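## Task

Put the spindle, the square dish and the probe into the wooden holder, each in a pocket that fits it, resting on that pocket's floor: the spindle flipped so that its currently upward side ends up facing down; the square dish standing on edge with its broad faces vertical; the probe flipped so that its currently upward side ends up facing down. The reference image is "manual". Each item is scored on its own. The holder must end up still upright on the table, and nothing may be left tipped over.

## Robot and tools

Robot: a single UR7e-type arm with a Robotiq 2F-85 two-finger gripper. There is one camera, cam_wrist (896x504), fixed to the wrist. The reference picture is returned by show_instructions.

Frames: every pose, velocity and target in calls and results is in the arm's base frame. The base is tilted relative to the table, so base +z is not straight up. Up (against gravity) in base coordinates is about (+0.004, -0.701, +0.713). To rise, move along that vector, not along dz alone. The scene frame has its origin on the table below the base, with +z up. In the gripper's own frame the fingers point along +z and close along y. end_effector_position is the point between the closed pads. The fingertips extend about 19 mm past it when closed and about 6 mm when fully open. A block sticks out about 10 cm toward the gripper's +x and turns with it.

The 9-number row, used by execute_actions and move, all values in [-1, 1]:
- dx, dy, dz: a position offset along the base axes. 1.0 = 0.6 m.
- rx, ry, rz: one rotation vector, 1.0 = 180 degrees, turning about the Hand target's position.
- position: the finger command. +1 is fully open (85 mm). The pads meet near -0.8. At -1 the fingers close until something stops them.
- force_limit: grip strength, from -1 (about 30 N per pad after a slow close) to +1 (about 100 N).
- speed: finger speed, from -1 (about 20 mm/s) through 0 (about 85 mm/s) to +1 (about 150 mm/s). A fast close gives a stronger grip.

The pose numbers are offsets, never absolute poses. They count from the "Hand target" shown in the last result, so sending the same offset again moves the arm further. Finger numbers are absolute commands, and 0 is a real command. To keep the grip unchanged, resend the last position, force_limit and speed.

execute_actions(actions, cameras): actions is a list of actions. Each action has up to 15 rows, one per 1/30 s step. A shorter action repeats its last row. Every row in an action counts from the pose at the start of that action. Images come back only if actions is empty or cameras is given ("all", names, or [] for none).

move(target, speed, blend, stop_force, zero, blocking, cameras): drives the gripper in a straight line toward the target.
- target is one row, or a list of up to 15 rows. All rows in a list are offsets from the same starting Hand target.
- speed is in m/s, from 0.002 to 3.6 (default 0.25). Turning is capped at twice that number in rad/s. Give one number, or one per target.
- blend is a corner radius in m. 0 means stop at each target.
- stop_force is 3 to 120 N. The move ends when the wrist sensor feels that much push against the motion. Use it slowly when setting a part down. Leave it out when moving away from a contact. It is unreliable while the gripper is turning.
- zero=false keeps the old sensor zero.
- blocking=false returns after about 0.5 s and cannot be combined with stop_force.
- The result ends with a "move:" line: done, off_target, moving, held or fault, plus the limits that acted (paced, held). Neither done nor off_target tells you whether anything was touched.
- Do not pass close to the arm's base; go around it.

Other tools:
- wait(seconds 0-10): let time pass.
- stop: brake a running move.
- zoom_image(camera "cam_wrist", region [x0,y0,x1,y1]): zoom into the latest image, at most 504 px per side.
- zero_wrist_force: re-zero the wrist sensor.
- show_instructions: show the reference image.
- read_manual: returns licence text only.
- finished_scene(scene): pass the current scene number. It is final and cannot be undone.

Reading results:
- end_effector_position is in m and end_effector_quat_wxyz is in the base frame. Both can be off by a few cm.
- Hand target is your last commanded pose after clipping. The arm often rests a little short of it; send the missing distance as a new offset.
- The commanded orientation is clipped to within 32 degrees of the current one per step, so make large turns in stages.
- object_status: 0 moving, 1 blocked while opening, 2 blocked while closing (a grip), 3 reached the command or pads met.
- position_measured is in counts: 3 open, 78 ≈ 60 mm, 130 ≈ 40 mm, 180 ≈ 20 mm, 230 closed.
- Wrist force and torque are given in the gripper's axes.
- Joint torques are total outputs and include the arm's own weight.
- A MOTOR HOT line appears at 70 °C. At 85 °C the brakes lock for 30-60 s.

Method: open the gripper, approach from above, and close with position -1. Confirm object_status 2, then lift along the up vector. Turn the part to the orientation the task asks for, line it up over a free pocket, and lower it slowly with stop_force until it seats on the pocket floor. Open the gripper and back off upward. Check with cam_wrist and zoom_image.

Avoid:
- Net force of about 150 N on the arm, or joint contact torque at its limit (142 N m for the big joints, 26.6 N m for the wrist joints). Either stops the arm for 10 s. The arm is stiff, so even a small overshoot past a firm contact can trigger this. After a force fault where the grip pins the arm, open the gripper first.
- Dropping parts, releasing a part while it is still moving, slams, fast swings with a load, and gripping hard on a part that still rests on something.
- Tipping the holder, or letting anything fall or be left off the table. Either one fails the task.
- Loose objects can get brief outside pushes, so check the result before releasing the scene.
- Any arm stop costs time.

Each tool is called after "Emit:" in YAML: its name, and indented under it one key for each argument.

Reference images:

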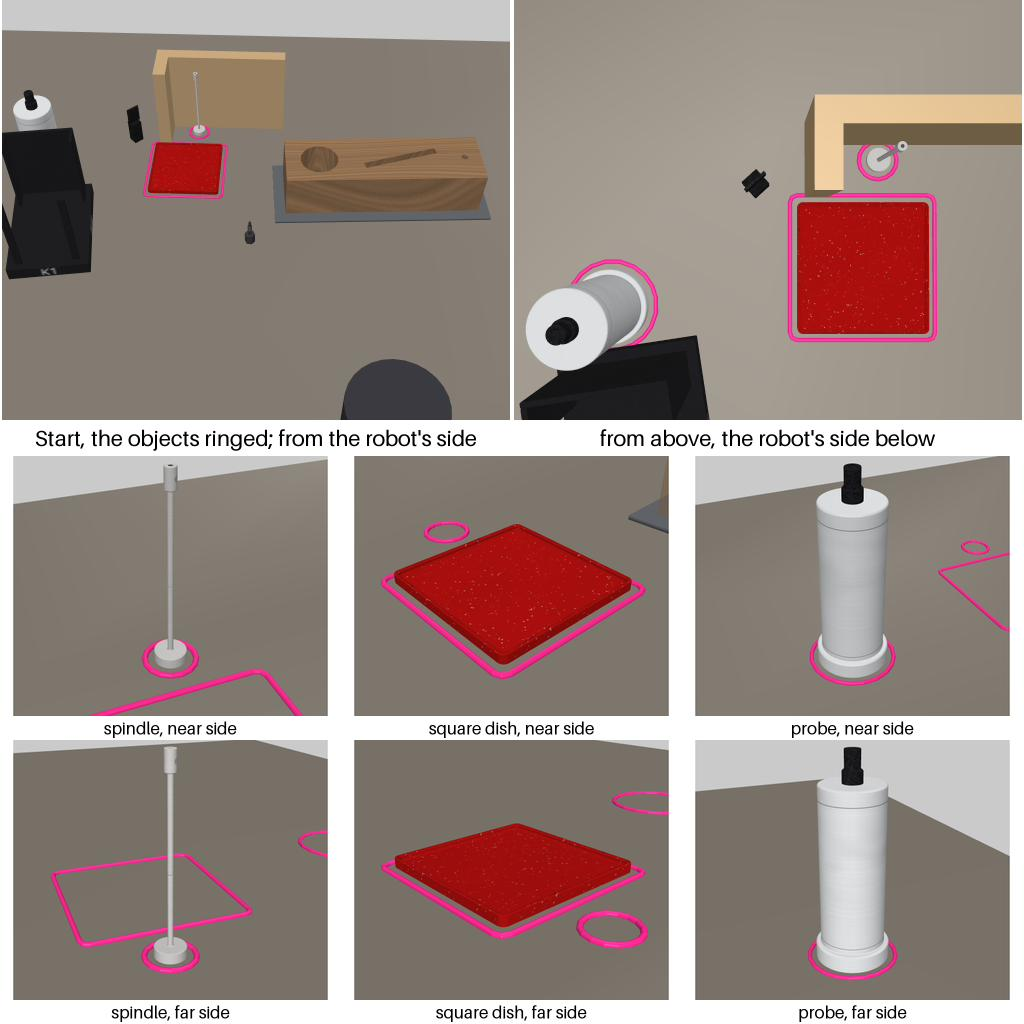

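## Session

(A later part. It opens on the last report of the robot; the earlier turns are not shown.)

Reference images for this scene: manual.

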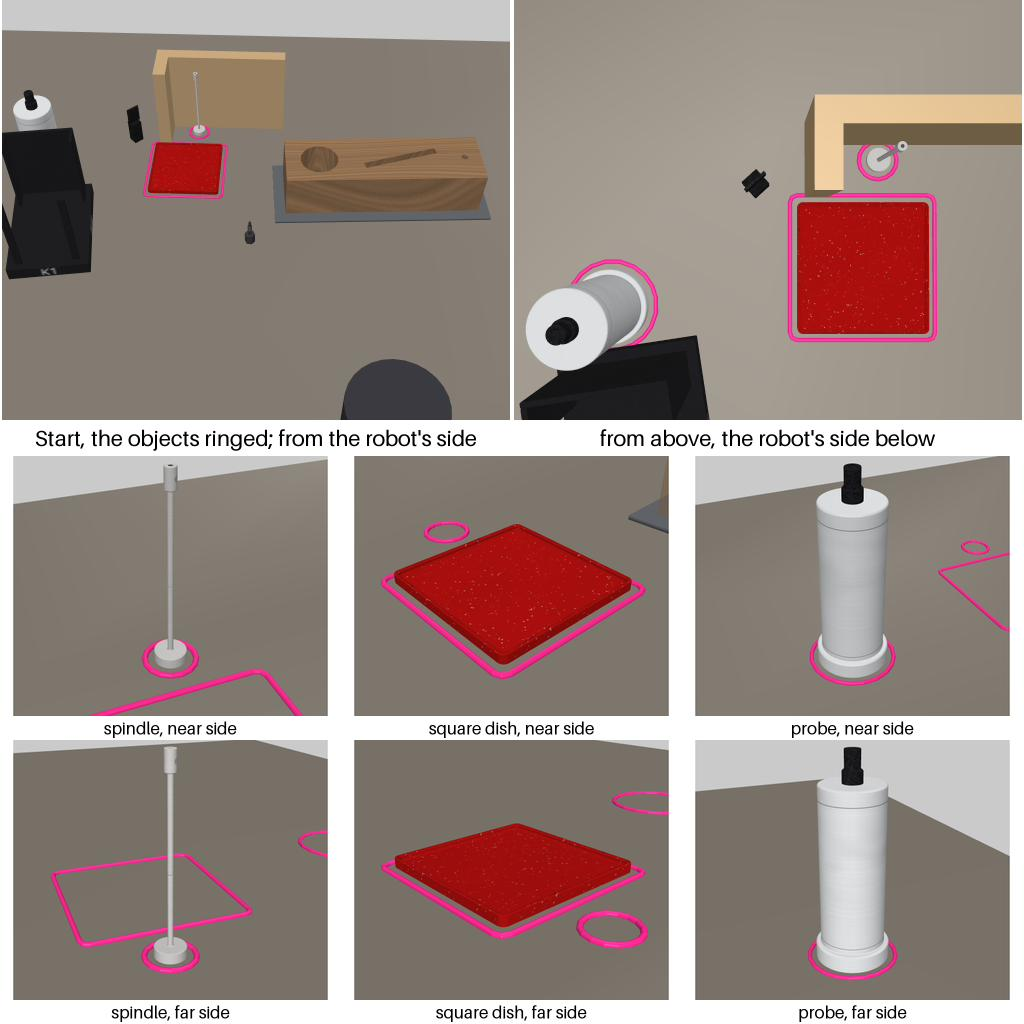

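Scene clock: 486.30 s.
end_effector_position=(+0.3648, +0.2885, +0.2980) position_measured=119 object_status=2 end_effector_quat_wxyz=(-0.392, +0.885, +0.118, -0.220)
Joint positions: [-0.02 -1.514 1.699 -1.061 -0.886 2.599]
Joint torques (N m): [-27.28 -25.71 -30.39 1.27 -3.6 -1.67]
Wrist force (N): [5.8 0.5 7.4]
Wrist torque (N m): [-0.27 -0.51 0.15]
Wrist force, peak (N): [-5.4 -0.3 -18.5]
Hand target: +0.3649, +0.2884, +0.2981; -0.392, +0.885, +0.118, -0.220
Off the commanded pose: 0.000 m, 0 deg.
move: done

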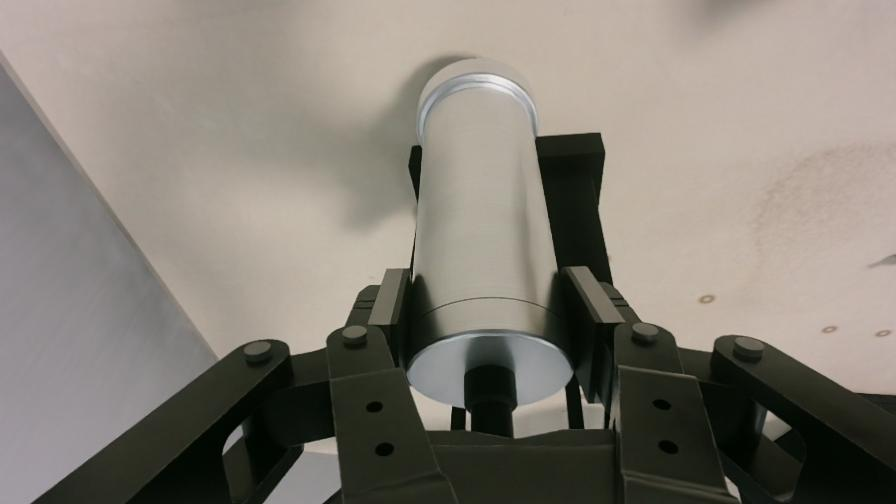

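Emit:
move:
  target:
    - [0.0343,-0.1577,0.1603,0,0,0,-0.97,0.5,-0.8]
    - [0.0845,-0.5137,-0.1905,0,0,0,-0.97,0.5,-0.8]
  speed: [0.12,0.25]
  blend: [0.03,0]
  cameras: ["cam_wrist"]

Scene clock: 495.57 s.
end_effector_position=(+0.4155, -0.0197, +0.1840) position_measured=121 object_status=2 end_effector_quat_wxyz=(-0.392, +0.885, +0.118, -0.220)
Joint positions: [-0.566 -1.258 1.655 -1.067 -1.283 2.17]
Joint torques (N m): [-38.44 -7.6 -33.47 -2.75 -4.35 -1.45]
Wrist force (N): [5.9 0.7 7.8]
Wrist torque (N m): [-0.24 -0.52 0.14]
Wrist force, peak (N): [6.0 1.0 8.8]
Hand target: +0.4156, -0.0199, +0.1838; -0.392, +0.885, +0.118, -0.220
Off the commanded pose: 0.000 m, 0 deg.
move: done

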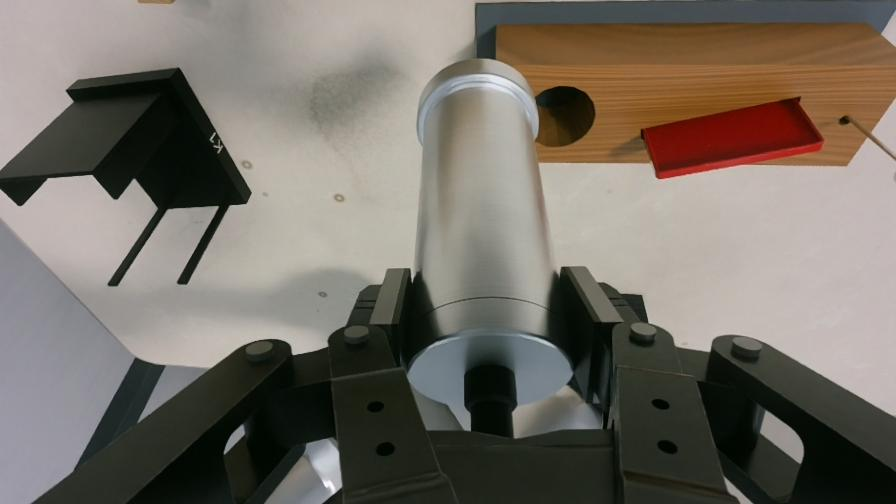

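Emit:
move:
  target:
    - [0.0085,-0.4098,-0.4032,0,0,0,-0.97,0.5,-0.8]
    - [0.0075,-0.2638,-0.5517,0,0,0,-0.97,0.5,-0.8]
  speed: [0.25,0.12]
  blend: [0.03,0]
  cameras: ["cam_wrist"]

Emit:
move:
  target: [-0.0003,0.0467,-0.0475,0,0,0,-0.97,0.5,-0.8]
  speed: 0.012
  stop_force: 4
  cameras: ["cam_wrist"]

Scene clock: 500.47 s.
end_effector_position=(+0.4200, -0.1783, -0.1470) position_measured=121 object_status=2 end_effector_quat_wxyz=(-0.392, +0.885, +0.118, -0.220)
Joint positions: [-0.772 -0.617 1.583 -1.609 -1.446 2.042]
Joint torques (N m): [-25.03 -27.8 -15.35 -3.07 1.05 1.3]
Wrist force (N): [5.4 0.6 8.1]
Wrist torque (N m): [-0.23 -0.46 0.01]
Wrist force, peak (N): [5.8 0.7 9.0]
Hand target: +0.4201, -0.1781, -0.1472; -0.392, +0.885, +0.118, -0.220
Off the commanded pose: 0.000 m, 0 deg.
move: done

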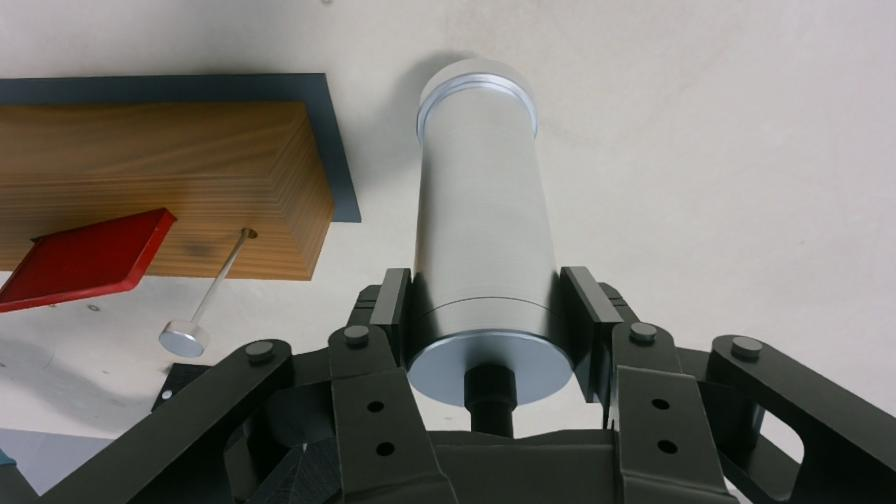

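Scene clock: 504.13 s.
end_effector_position=(+0.4199, -0.1589, -0.1667) position_measured=121 object_status=2 end_effector_quat_wxyz=(-0.392, +0.885, +0.118, -0.220)
Joint positions: [-0.749 -0.592 1.609 -1.662 -1.429 2.055]
Joint torques (N m): [-44.17 -40.34 -31.17 0.16 -3.18 -1.51]
Wrist force (N): [3.3 1.1 4.0]
Wrist torque (N m): [-0.38 -0.47 0.09]
Wrist force, peak (N): [-5.3 -4.2 -11.7]
Hand target: +0.4199, -0.1589, -0.1667; -0.392, +0.885, +0.118, -0.220 (not the last commanded pose)
Off the commanded pose: 0.013 m, 0 deg.
move: contact

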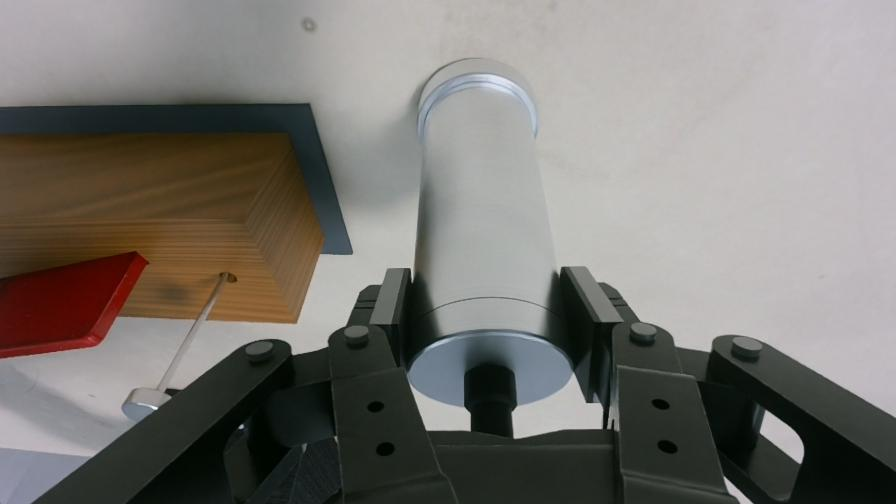

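Emit:
move:
  target: [0,0.0006,-0.0006,0,0,0,0.6,-0.3,-1]
  speed: 0.02
  cameras: ["cam_wrist"]

Scene clock: 506.93 s.
end_effector_position=(+0.4199, -0.1586, -0.1671) position_measured=53 object_status=0 end_effector_quat_wxyz=(-0.392, +0.885, +0.118, -0.220)
Joint positions: [-0.749 -0.591 1.609 -1.663 -1.428 2.056]
Joint torques (N m): [-24.9 -25.48 -11.61 -3.12 1.78 1.36]
Wrist force (N): [1.2 -0.1 1.1]
Wrist torque (N m): [-0.21 -0.48 0.00]
Wrist force, peak (N): [5.3 0.6 8.4]
Hand target: +0.4199, -0.1586, -0.1671; -0.392, +0.885, +0.118, -0.220
Off the commanded pose: 0.000 m, 0 deg.
move: done

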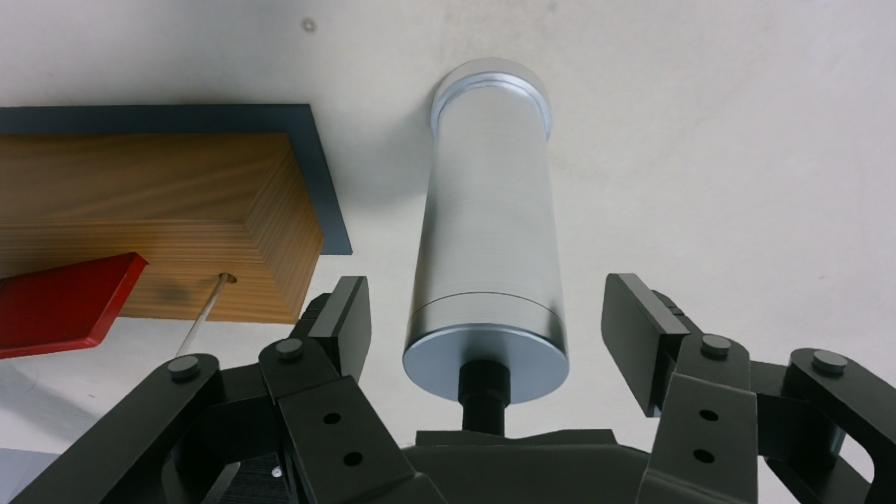

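Emit:
move:
  target:
    - [0.079,-0.1025,0.1043,0,0,0,0.6,-0.3,-1]
    - [0.068,-0.2042,0.2312,0.8498,-0.3542,0.3605,0.6,-0.3,-1]
    - [0.0068,-0.1168,0.1188,0.8593,-0.3582,0.3645,0.6,-0.3,-1]
  speed: [0.12,0.6,0.2]
  blend: [0.03,0.03,0]
  cameras: ["cam_wrist"]

Scene clock: 522.83 s.
end_effector_position=(+0.4240, -0.2287, -0.0957) position_measured=53 object_status=3 end_effector_quat_wxyz=(+0.638, +0.301, -0.652, -0.276)
Joint positions: [-0.503 -0.27 1.008 -0.775 -2.098 -0.859]
Joint torques (N m): [-33.93 -47.48 -11.96 -1.1 0.98 -1.68]
Wrist force (N): [-1.6 0.4 2.7]
Wrist torque (N m): [0.02 0.50 -0.23]
Wrist force, peak (N): [-2.7 0.4 3.0]
Hand target: +0.4240, -0.2286, -0.0958; +0.638, +0.301, -0.653, -0.276
Off the commanded pose: 0.000 m, 0 deg.
move: done

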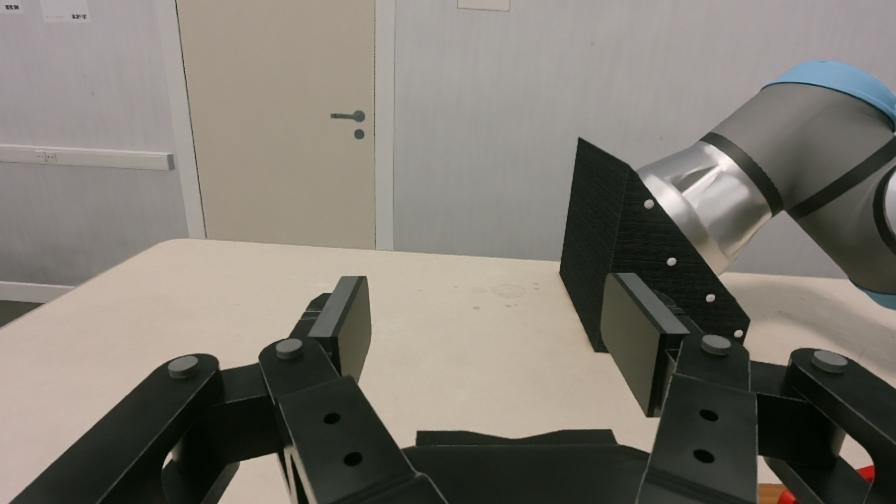

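Emit:
move:
  target: [0.0917,0.0003,-0.0003,0,0,0,0.6,-0.3,-1]
  speed: 0.2
  cameras: ["cam_wrist"]

Scene clock: 526.30 s.
end_effector_position=(+0.4790, -0.2284, -0.0960) position_measured=53 object_status=3 end_effector_quat_wxyz=(+0.638, +0.301, -0.653, -0.276)
Joint positions: [-0.467 -0.138 0.698 -0.598 -2.063 -0.858]
Joint torques (N m): [-36.36 -36.83 -28.51 1.88 1.01 1.49]
Wrist force (N): [-1.5 0.2 2.1]
Wrist torque (N m): [-0.01 0.49 -0.40]
Wrist force, peak (N): [-1.6 0.4 3.4]
Hand target: +0.4790, -0.2285, -0.0960; +0.638, +0.301, -0.653, -0.276
Off the commanded pose: 0.000 m, 0 deg.
move: done

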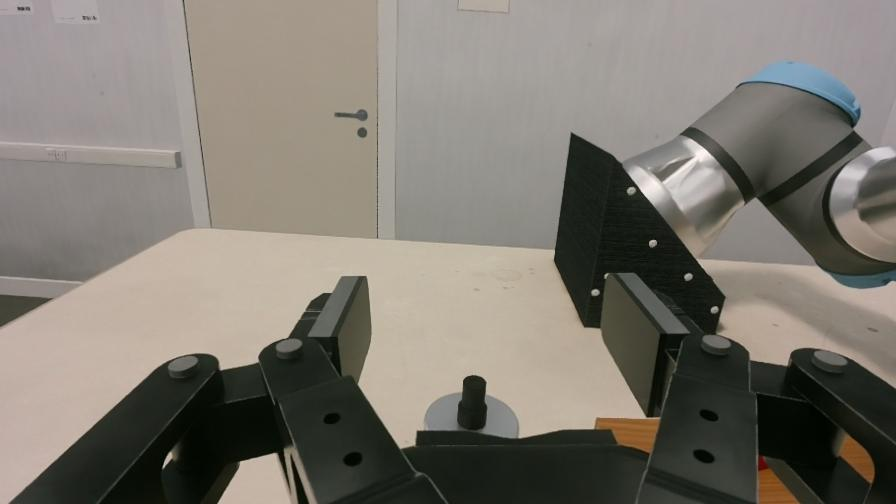

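Emit:
move:
  target:
    - [-0.0973,0.0008,0.0015,0,0,0,0.6,-0.3,-1]
    - [-0.0985,0.1792,-0.1798,0,0,0,0.6,-0.3,-1]
  speed: [0.15,0.08]
  stop_force: 8
  cameras: ["cam_wrist"]

Scene clock: 532.10 s.
end_effector_position=(+0.4199, -0.1209, -0.2039) position_measured=53 object_status=3 end_effector_quat_wxyz=(+0.638, +0.301, -0.653, -0.276)
Joint positions: [-0.363 -0.109 0.998 -0.925 -1.959 -0.854]
Joint torques (N m): [-33.92 -35.78 -24.31 -0.98 0.98 1.41]
Wrist force (N): [-1.5 0.0 2.2]
Wrist torque (N m): [0.01 0.50 -0.39]
Wrist force, peak (N): [-1.4 0.5 3.5]
Hand target: +0.4199, -0.1209, -0.2039; +0.638, +0.301, -0.653, -0.276
Off the commanded pose: 0.000 m, 0 deg.
move: done

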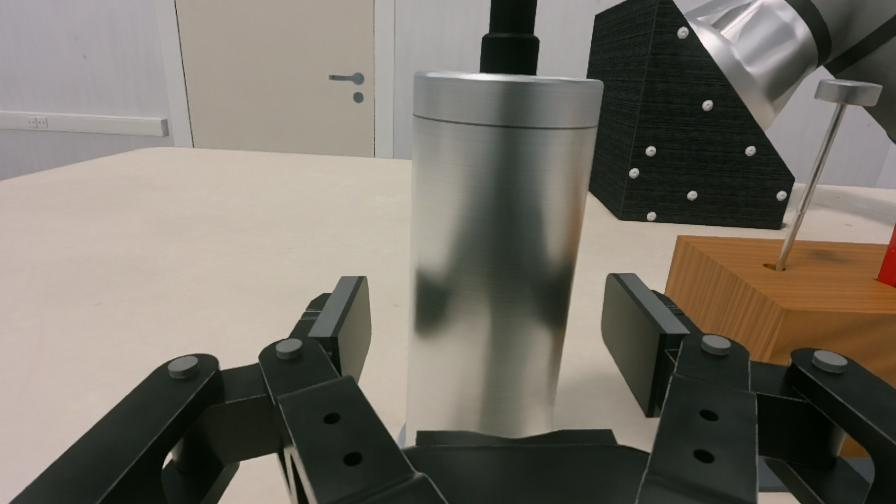

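Emit:
move:
  target: [0,0,0,0,0,0,-1,0.4,-0.8]
  cameras: ["cam_wrist"]

Scene clock: 536.43 s.
end_effector_position=(+0.4199, -0.1209, -0.2039) position_measured=120 object_status=0 end_effector_quat_wxyz=(+0.638, +0.301, -0.653, -0.276)
Joint positions: [-0.363 -0.109 0.998 -0.925 -1.959 -0.854]
Joint torques (N m): [-34.69 -35.91 -20.43 -0.51 0.05 0.26]
Wrist force (N): [7.0 -0.6 0.3]
Wrist torque (N m): [0.07 0.52 0.07]
Wrist force, peak (N): [7.3 -0.5 0.1]
Hand target: +0.4199, -0.1209, -0.2039; +0.638, +0.301, -0.653, -0.276
Off the commanded pose: 0.000 m, 0 deg.
move: done

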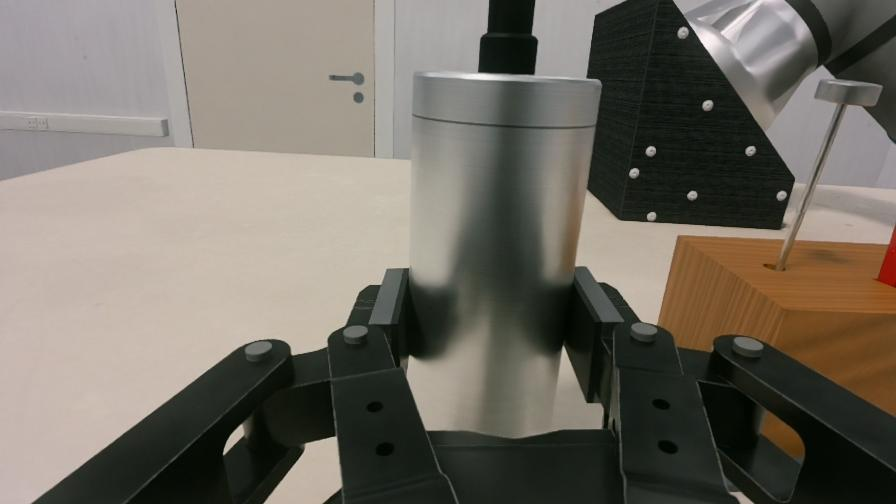

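Emit:
move:
  target:
    - [0.0004,-0.0584,0.0594,0,0,0,-1,0.4,-0.8]
    - [0.0683,-0.0625,0.4888,-0.9742,0.1194,0.1235,-1,0.4,-0.8]
    - [-0.1143,0.1808,0.5058,-0.9851,0.1207,0.1249,-1,0.4,-0.8]
  speed: [0.05,0.5,0.2]
  blend: [0.02,0.03,0]
  cameras: ["cam_wrist"]

Scene clock: 550.87 s.
end_effector_position=(+0.3514, -0.0126, +0.0996) position_measured=120 object_status=2 end_effector_quat_wxyz=(-0.410, +0.581, +0.157, -0.686)
Joint positions: [-0.36 -0.633 1.464 -0.55 -1.653 2.364]
Joint torques (N m): [-30.94 -40.04 -5.77 1.51 -0.34 -1.59]
Wrist force (N): [8.8 -1.0 1.7]
Wrist torque (N m): [-0.18 -0.13 0.16]
Wrist force, peak (N): [-10.4 -0.3 2.6]
Hand target: +0.3513, -0.0125, +0.0996; -0.410, +0.581, +0.157, -0.686
Off the commanded pose: 0.000 m, 0 deg.
move: done

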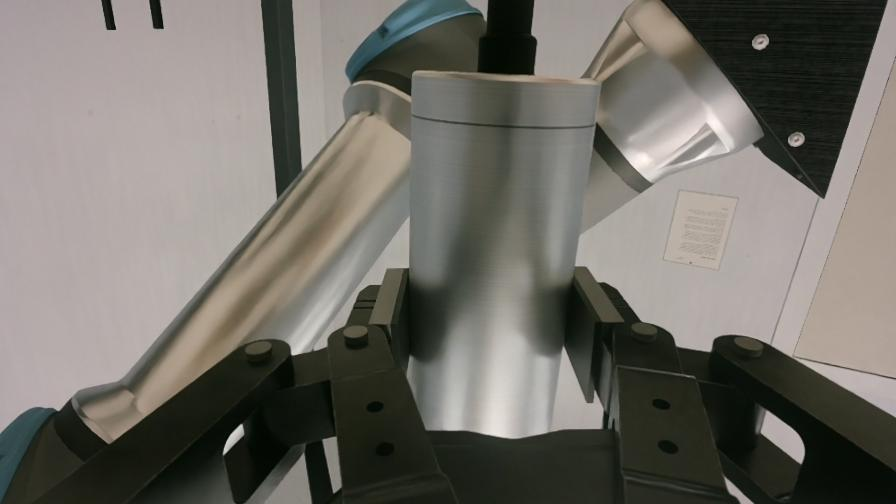

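Emit:
move:
  target: [-0.0004,0.0636,-0.0646,0,0,0,-1,0.4,-0.8]
  speed: 0.025
  stop_force: 5
  cameras: ["cam_wrist"]

Scene clock: 556.70 s.
end_effector_position=(+0.3511, +0.0257, +0.0609) position_measured=120 object_status=2 end_effector_quat_wxyz=(-0.410, +0.581, +0.157, -0.686)
Joint positions: [-0.298 -0.57 1.467 -0.616 -1.593 2.346]
Joint torques (N m): [-30.67 -27.18 -23.04 1.41 -0.48 -1.54]
Wrist force (N): [8.7 -0.7 1.7]
Wrist torque (N m): [-0.17 -0.12 0.20]
Wrist force, peak (N): [9.1 -1.0 1.5]
Hand target: +0.3511, +0.0257, +0.0609; -0.410, +0.581, +0.157, -0.686
Off the commanded pose: 0.000 m, 0 deg.
move: done

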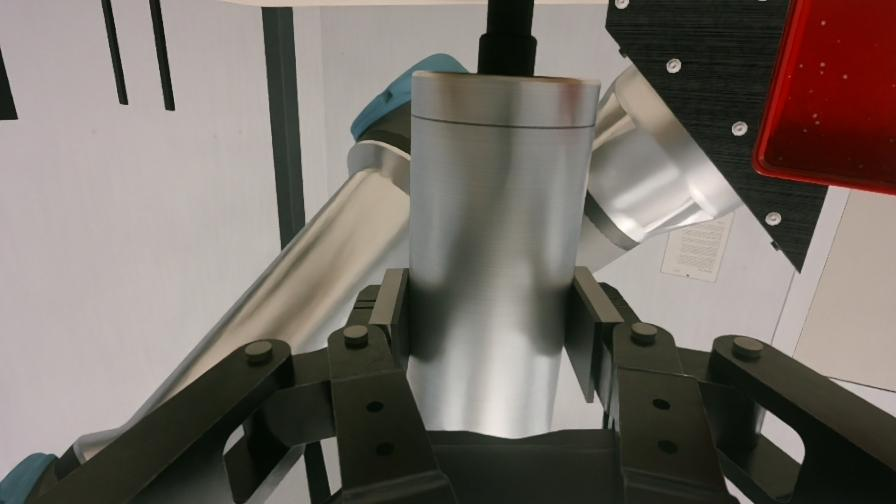

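Emit:
move:
  target: [-0.0001,0.0129,-0.0131,0,0,0,-1,0.4,-0.8]
  speed: 0.012
  stop_force: 4
  cameras: ["cam_wrist"]

Emit:
zoom_image:
  camera: "cam_wrist"
  region: [380, 0, 640, 160]

Scene clock: 559.87 s.
end_effector_position=(+0.3510, +0.0334, +0.0530) position_measured=120 object_status=2 end_effector_quat_wxyz=(-0.410, +0.581, +0.157, -0.686)
Joint positions: [-0.285 -0.556 1.465 -0.628 -1.581 2.343]
Joint torques (N m): [-30.54 -27.15 -22.46 1.35 -0.49 -1.56]
Wrist force (N): [8.8 -0.7 1.5]
Wrist torque (N m): [-0.17 -0.13 0.20]
Wrist force, peak (N): [8.9 -0.7 1.6]
Hand target: +0.3510, +0.0334, +0.0530; -0.410, +0.581, +0.157, -0.686
Off the commanded pose: 0.000 m, 0 deg.
move: done

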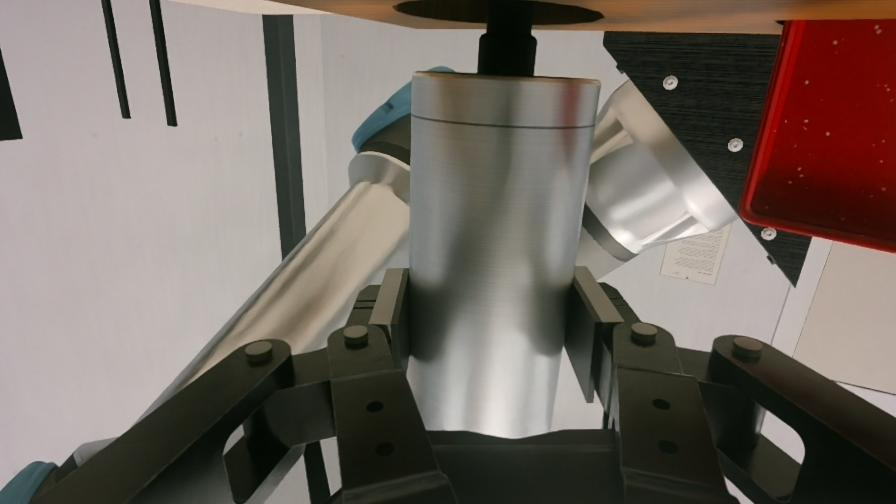

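Scaled by 1.938 from the camera's 896x504 image, which has a finer 1280x720 frame.

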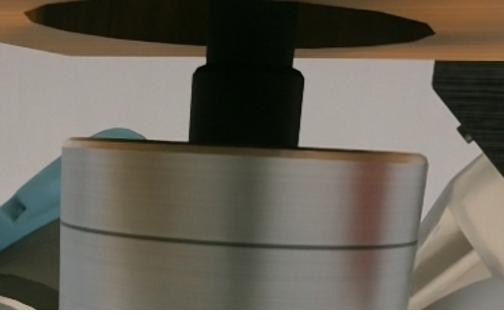

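Emit:
move:
  target: [0.0092,0.0006,0.0006,0,0,0,-1,0.4,-0.8]
  speed: 0.02
  stop_force: 5
  cameras: ["cam_wrist"]

Emit:
zoom_image:
  camera: "cam_wrist"
  region: [380, 0, 640, 160]

Scene clock: 571.50 s.
end_effector_position=(+0.3566, +0.0338, +0.0534) position_measured=120 object_status=2 end_effector_quat_wxyz=(-0.410, +0.581, +0.157, -0.686)
Joint positions: [-0.282 -0.549 1.445 -0.615 -1.577 2.342]
Joint torques (N m): [-30.99 -27.76 -22.98 4.39 -0.49 -1.48]
Wrist force (N): [8.6 -0.6 1.8]
Wrist torque (N m): [-0.14 -0.11 0.19]
Wrist force, peak (N): [8.9 -0.6 1.8]
Hand target: +0.3566, +0.0338, +0.0534; -0.410, +0.581, +0.157, -0.686
Off the commanded pose: 0.000 m, 0 deg.
move: done

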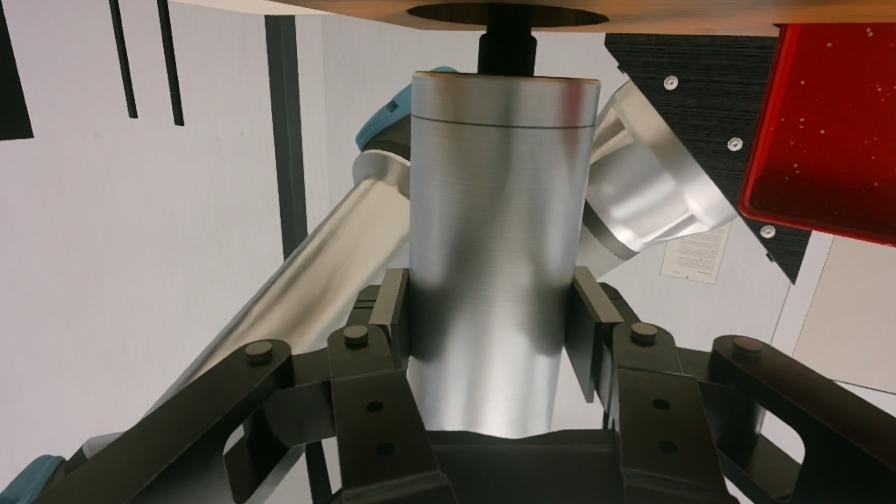

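Scaled by 1.938 from the camera's 896x504 image, which has a finer 1280x720 frame.

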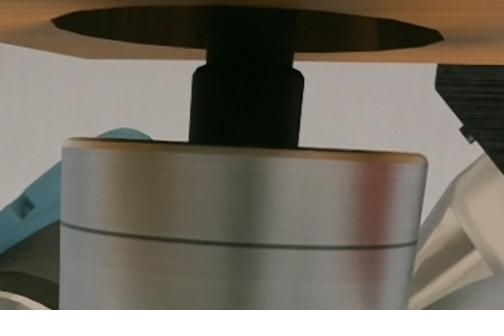

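Emit:
move:
  target: [-0.0003,0.0351,-0.0356,0,0,0,-1,0.4,-0.8]
  speed: 0.012
  stop_force: 4
  cameras: ["cam_wrist"]

Emit:
zoom_image:
  camera: "cam_wrist"
  region: [380, 0, 640, 160]

Scene clock: 576.53 s.
end_effector_position=(+0.3565, +0.0427, +0.0443) position_measured=120 object_status=2 end_effector_quat_wxyz=(-0.410, +0.581, +0.157, -0.686)
Joint positions: [-0.267 -0.533 1.442 -0.628 -1.563 2.338]
Joint torques (N m): [-48.61 -40.78 -4.29 3.15 -5.2 1.09]
Wrist force (N): [4.7 -0.6 2.4]
Wrist torque (N m): [-0.11 -0.13 0.26]
Wrist force, peak (N): [8.9 -0.7 1.6]
Hand target: +0.3565, +0.0427, +0.0443; -0.410, +0.581, +0.157, -0.686 (not the last commanded pose)
Off the commanded pose: 0.017 m, 0 deg.
move: contact

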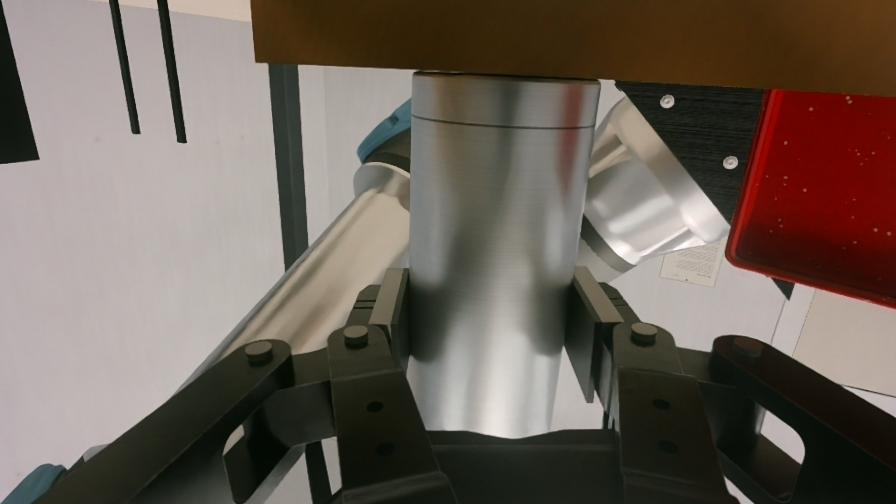

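Scaled by 1.938 from the camera's 896x504 image, which has a finer 1280x720 frame.

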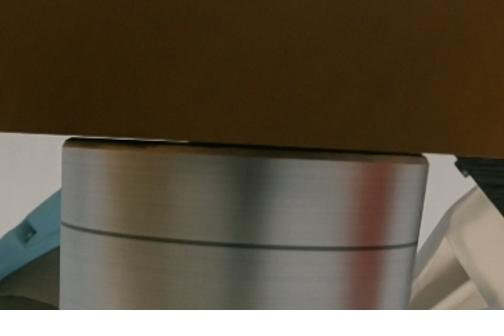

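Emit:
move:
  target: [-0.0001,0.0058,-0.0059,0,0,0,-1,0.4,-0.8]
  speed: 0.006
  stop_force: 6

Emit:
wait:
  seconds: 0.3

Scene clock: 580.00 s.
end_effector_position=(+0.3564, +0.0428, +0.0442) position_measured=120 object_status=2 end_effector_quat_wxyz=(-0.410, +0.580, +0.157, -0.686)
Joint positions: [-0.267 -0.532 1.442 -0.629 -1.563 2.338]
Joint torques (N m): [-47.43 -38.66 -15.38 1.56 -4.35 1.08]
Wrist force (N): [-2.4 -3.4 3.1]
Wrist torque (N m): [-0.10 -0.15 0.25]
Wrist force, peak (N): [-7.1 -3.3 4.0]
Hand target: +0.3564, +0.0428, +0.0442; -0.410, +0.580, +0.157, -0.686 (not the last commanded pose)
Off the commanded pose: 0.005 m, 0 deg.
move: contact

Scene clock: 580.30 s.
end_effector_position=(+0.3564, +0.0428, +0.0442) position_measured=120 object_status=2 end_effector_quat_wxyz=(-0.410, +0.580, +0.157, -0.686)
Joint positions: [-0.267 -0.532 1.442 -0.629 -1.563 2.338]
Joint torques (N m): [-46.94 -38.91 -15.5 1.53 -4.33 1.12]
Wrist force (N): [-2.2 -3.3 3.2]
Wrist torque (N m): [-0.09 -0.15 0.25]
Wrist force, peak (N): [-2.3 -3.4 3.3]
Hand target: +0.3564, +0.0428, +0.0442; -0.410, +0.580, +0.157, -0.686 (not the last commanded pose)
Tool commands: gripper/position=-1.0 gripper/force_limit=+0.4 gripper/speed=-0.8
Off the commanded pose: 0.005 m, 0 deg.
wait: 0.30 s; at rest by 0.17 s

Emit:
move:
  target:
    - [0,-0.0018,0.0018,0,0,0,-1,0.4,-0.8]
    - [-0.0002,-0.0005,0.0031,0,0,0,-1,0.4,-0.8]
  speed: 0.02

Emit:
move:
  target: [-0.0002,0.0234,-0.0238,0,0,0,-1,0.4,-0.8]
  speed: 0.01
  stop_force: 6

Scene clock: 583.57 s.
end_effector_position=(+0.3563, +0.0422, +0.0458) position_measured=120 object_status=2 end_effector_quat_wxyz=(-0.409, +0.580, +0.157, -0.686) end_effector_velocity=(+0.000, +0.002, +0.001) end_effector_angular_velocity=(+0.000, +0.001, -0.003)
Joint positions: [-0.268 -0.536 1.443 -0.627 -1.564 2.338]
Joint velocities: [0.003 -0.002 0 0.002 0.005 -0.001]
Joint torques (N m): [-30.71 -39.62 -3.2 4.2 -0.62 -1.18]
Wrist force (N): [8.6 -0.6 1.7]
Wrist torque (N m): [-0.13 -0.10 0.12]
Wrist force, peak (N): [8.8 -0.4 1.7]
Hand target: +0.3563, +0.0425, +0.0460; -0.410, +0.580, +0.157, -0.686
Off the commanded pose: 0.000 m, 0 deg.
move: done

Scene clock: 586.57 s.
end_effector_position=(+0.3562, +0.0566, +0.0317) position_measured=120 object_status=2 end_effector_quat_wxyz=(-0.410, +0.580, +0.157, -0.686)
Joint positions: [-0.244 -0.51 1.437 -0.646 -1.541 2.331]
Joint torques (N m): [-31.48 -28.54 -21.51 1.46 -0.58 -1.59]
Wrist force (N): [8.7 -0.7 1.5]
Wrist torque (N m): [-0.12 -0.12 0.18]
Wrist force, peak (N): [8.9 -0.6 1.8]
Hand target: +0.3562, +0.0566, +0.0317; -0.410, +0.580, +0.157, -0.686
Off the commanded pose: 0.000 m, 0 deg.
move: done

Emit:
move:
  target: [-0.0001,0.0088,-0.0089,0,0,0,-1,0.4,-0.8]
  speed: 0.008
  stop_force: 4
  cameras: ["cam_wrist"]

Scene clock: 589.63 s.
end_effector_position=(+0.3561, +0.0618, +0.0264) position_measured=120 object_status=2 end_effector_quat_wxyz=(-0.410, +0.580, +0.157, -0.686)
Joint positions: [-0.235 -0.5 1.434 -0.653 -1.533 2.329]
Joint torques (N m): [-31.11 -28.51 -20.51 1.45 -0.53 -1.5]
Wrist force (N): [8.6 -0.5 1.6]
Wrist torque (N m): [-0.09 -0.10 0.18]
Wrist force, peak (N): [8.9 -0.6 1.5]
Hand target: +0.3561, +0.0618, +0.0264; -0.410, +0.580, +0.157, -0.686
Off the commanded pose: 0.000 m, 0 deg.
move: done

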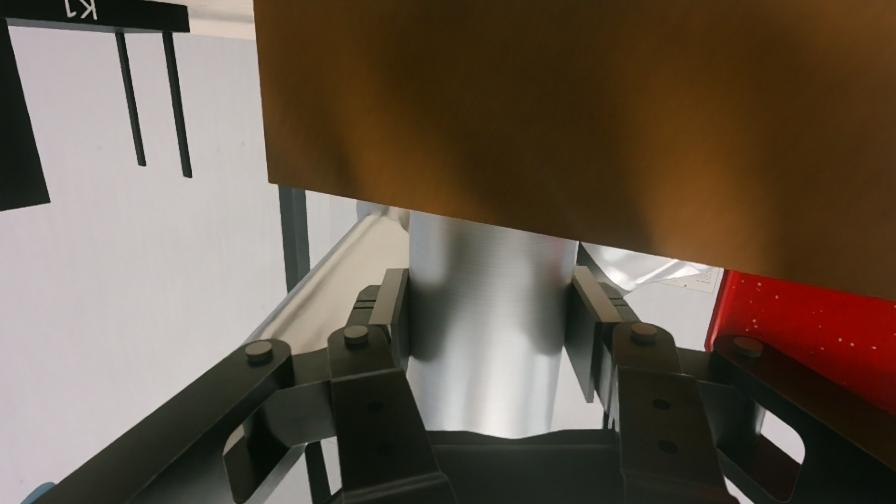

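Emit:
move:
  target: [0,0.0047,-0.0048,0,0,0,-1,0.4,-0.8]
  speed: 0.006
  stop_force: 3

Scene clock: 592.53 s.
end_effector_position=(+0.3561, +0.0638, +0.0244) position_measured=120 object_status=2 end_effector_quat_wxyz=(-0.410, +0.580, +0.157, -0.686)
Joint positions: [-0.232 -0.496 1.432 -0.655 -1.53 2.328]
Joint torques (N m): [-48.59 -41.42 -4.01 3.53 -4.83 1.09]
Wrist force (N): [4.0 -1.1 1.8]
Wrist torque (N m): [-0.09 -0.16 0.15]
Wrist force, peak (N): [9.0 -0.4 1.5]
Hand target: +0.3561, +0.0638, +0.0244; -0.410, +0.580, +0.157, -0.686 (not the last commanded pose)
Off the commanded pose: 0.001 m, 0 deg.
move: contact

Emit:
move:
  target: [0,0,0,0,0,0,0.4,0.0,-1]
  cameras: ["cam_wrist"]

Scene clock: 596.27 s.
end_effector_position=(+0.3561, +0.0638, +0.0244) position_measured=78 object_status=0 end_effector_quat_wxyz=(-0.410, +0.580, +0.157, -0.686)
Joint positions: [-0.232 -0.496 1.432 -0.655 -1.53 2.328]
Joint torques (N m): [-43.73 -37.47 -5.33 0.05 -1.58 0.96]
Wrist force (N): [0.5 -1.2 1.6]
Wrist torque (N m): [-0.12 -0.18 0.18]
Wrist force, peak (N): [4.3 -1.2 1.7]
Hand target: +0.3561, +0.0638, +0.0244; -0.410, +0.580, +0.157, -0.686
Off the commanded pose: 0.000 m, 0 deg.
move: done

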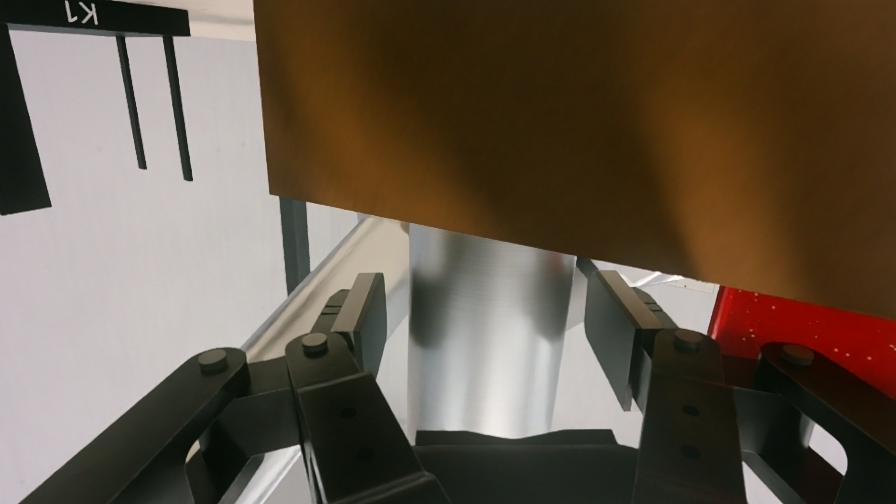

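Emit:
move:
  target:
    - [0.2035,-0.0755,-0.0289,0,0,0,0.4,0.0,-1]
    - [0.3083,-0.3272,0.1902,-0.1139,-0.2237,-0.2194,0.4,0.0,-1]
  speed: [0.12,0.4]
  blend: [0.02,0]
  cameras: ["cam_wrist"]

Scene clock: 602.13 s.
end_effector_position=(+0.5411, -0.1324, +0.1385) position_measured=78 object_status=3 end_effector_quat_wxyz=(-0.429, +0.854, -0.035, -0.292)
Joint positions: [-0.64 -0.78 1.083 -0.814 -1.24 2.389]
Joint torques (N m): [-47.99 -33.14 -11.02 -2.7 2.23 1.33]
Wrist force (N): [1.6 0.0 0.6]
Wrist torque (N m): [-0.23 -0.52 -0.03]
Wrist force, peak (N): [0.9 -1.1 2.7]
Hand target: +0.5411, -0.1325, +0.1385; -0.429, +0.854, -0.035, -0.291
Off the commanded pose: 0.000 m, 0 deg.
move: done

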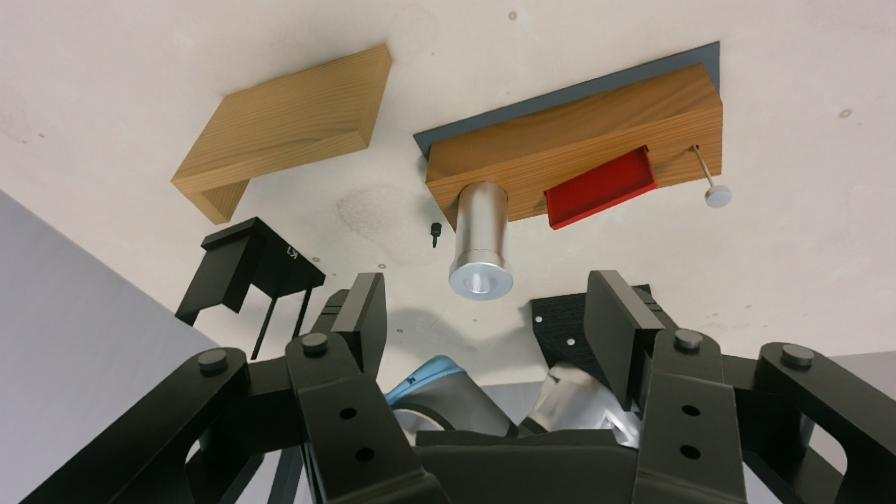

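Emit:
finished_scene:
  scene: 2

The scene is finished: the task was done.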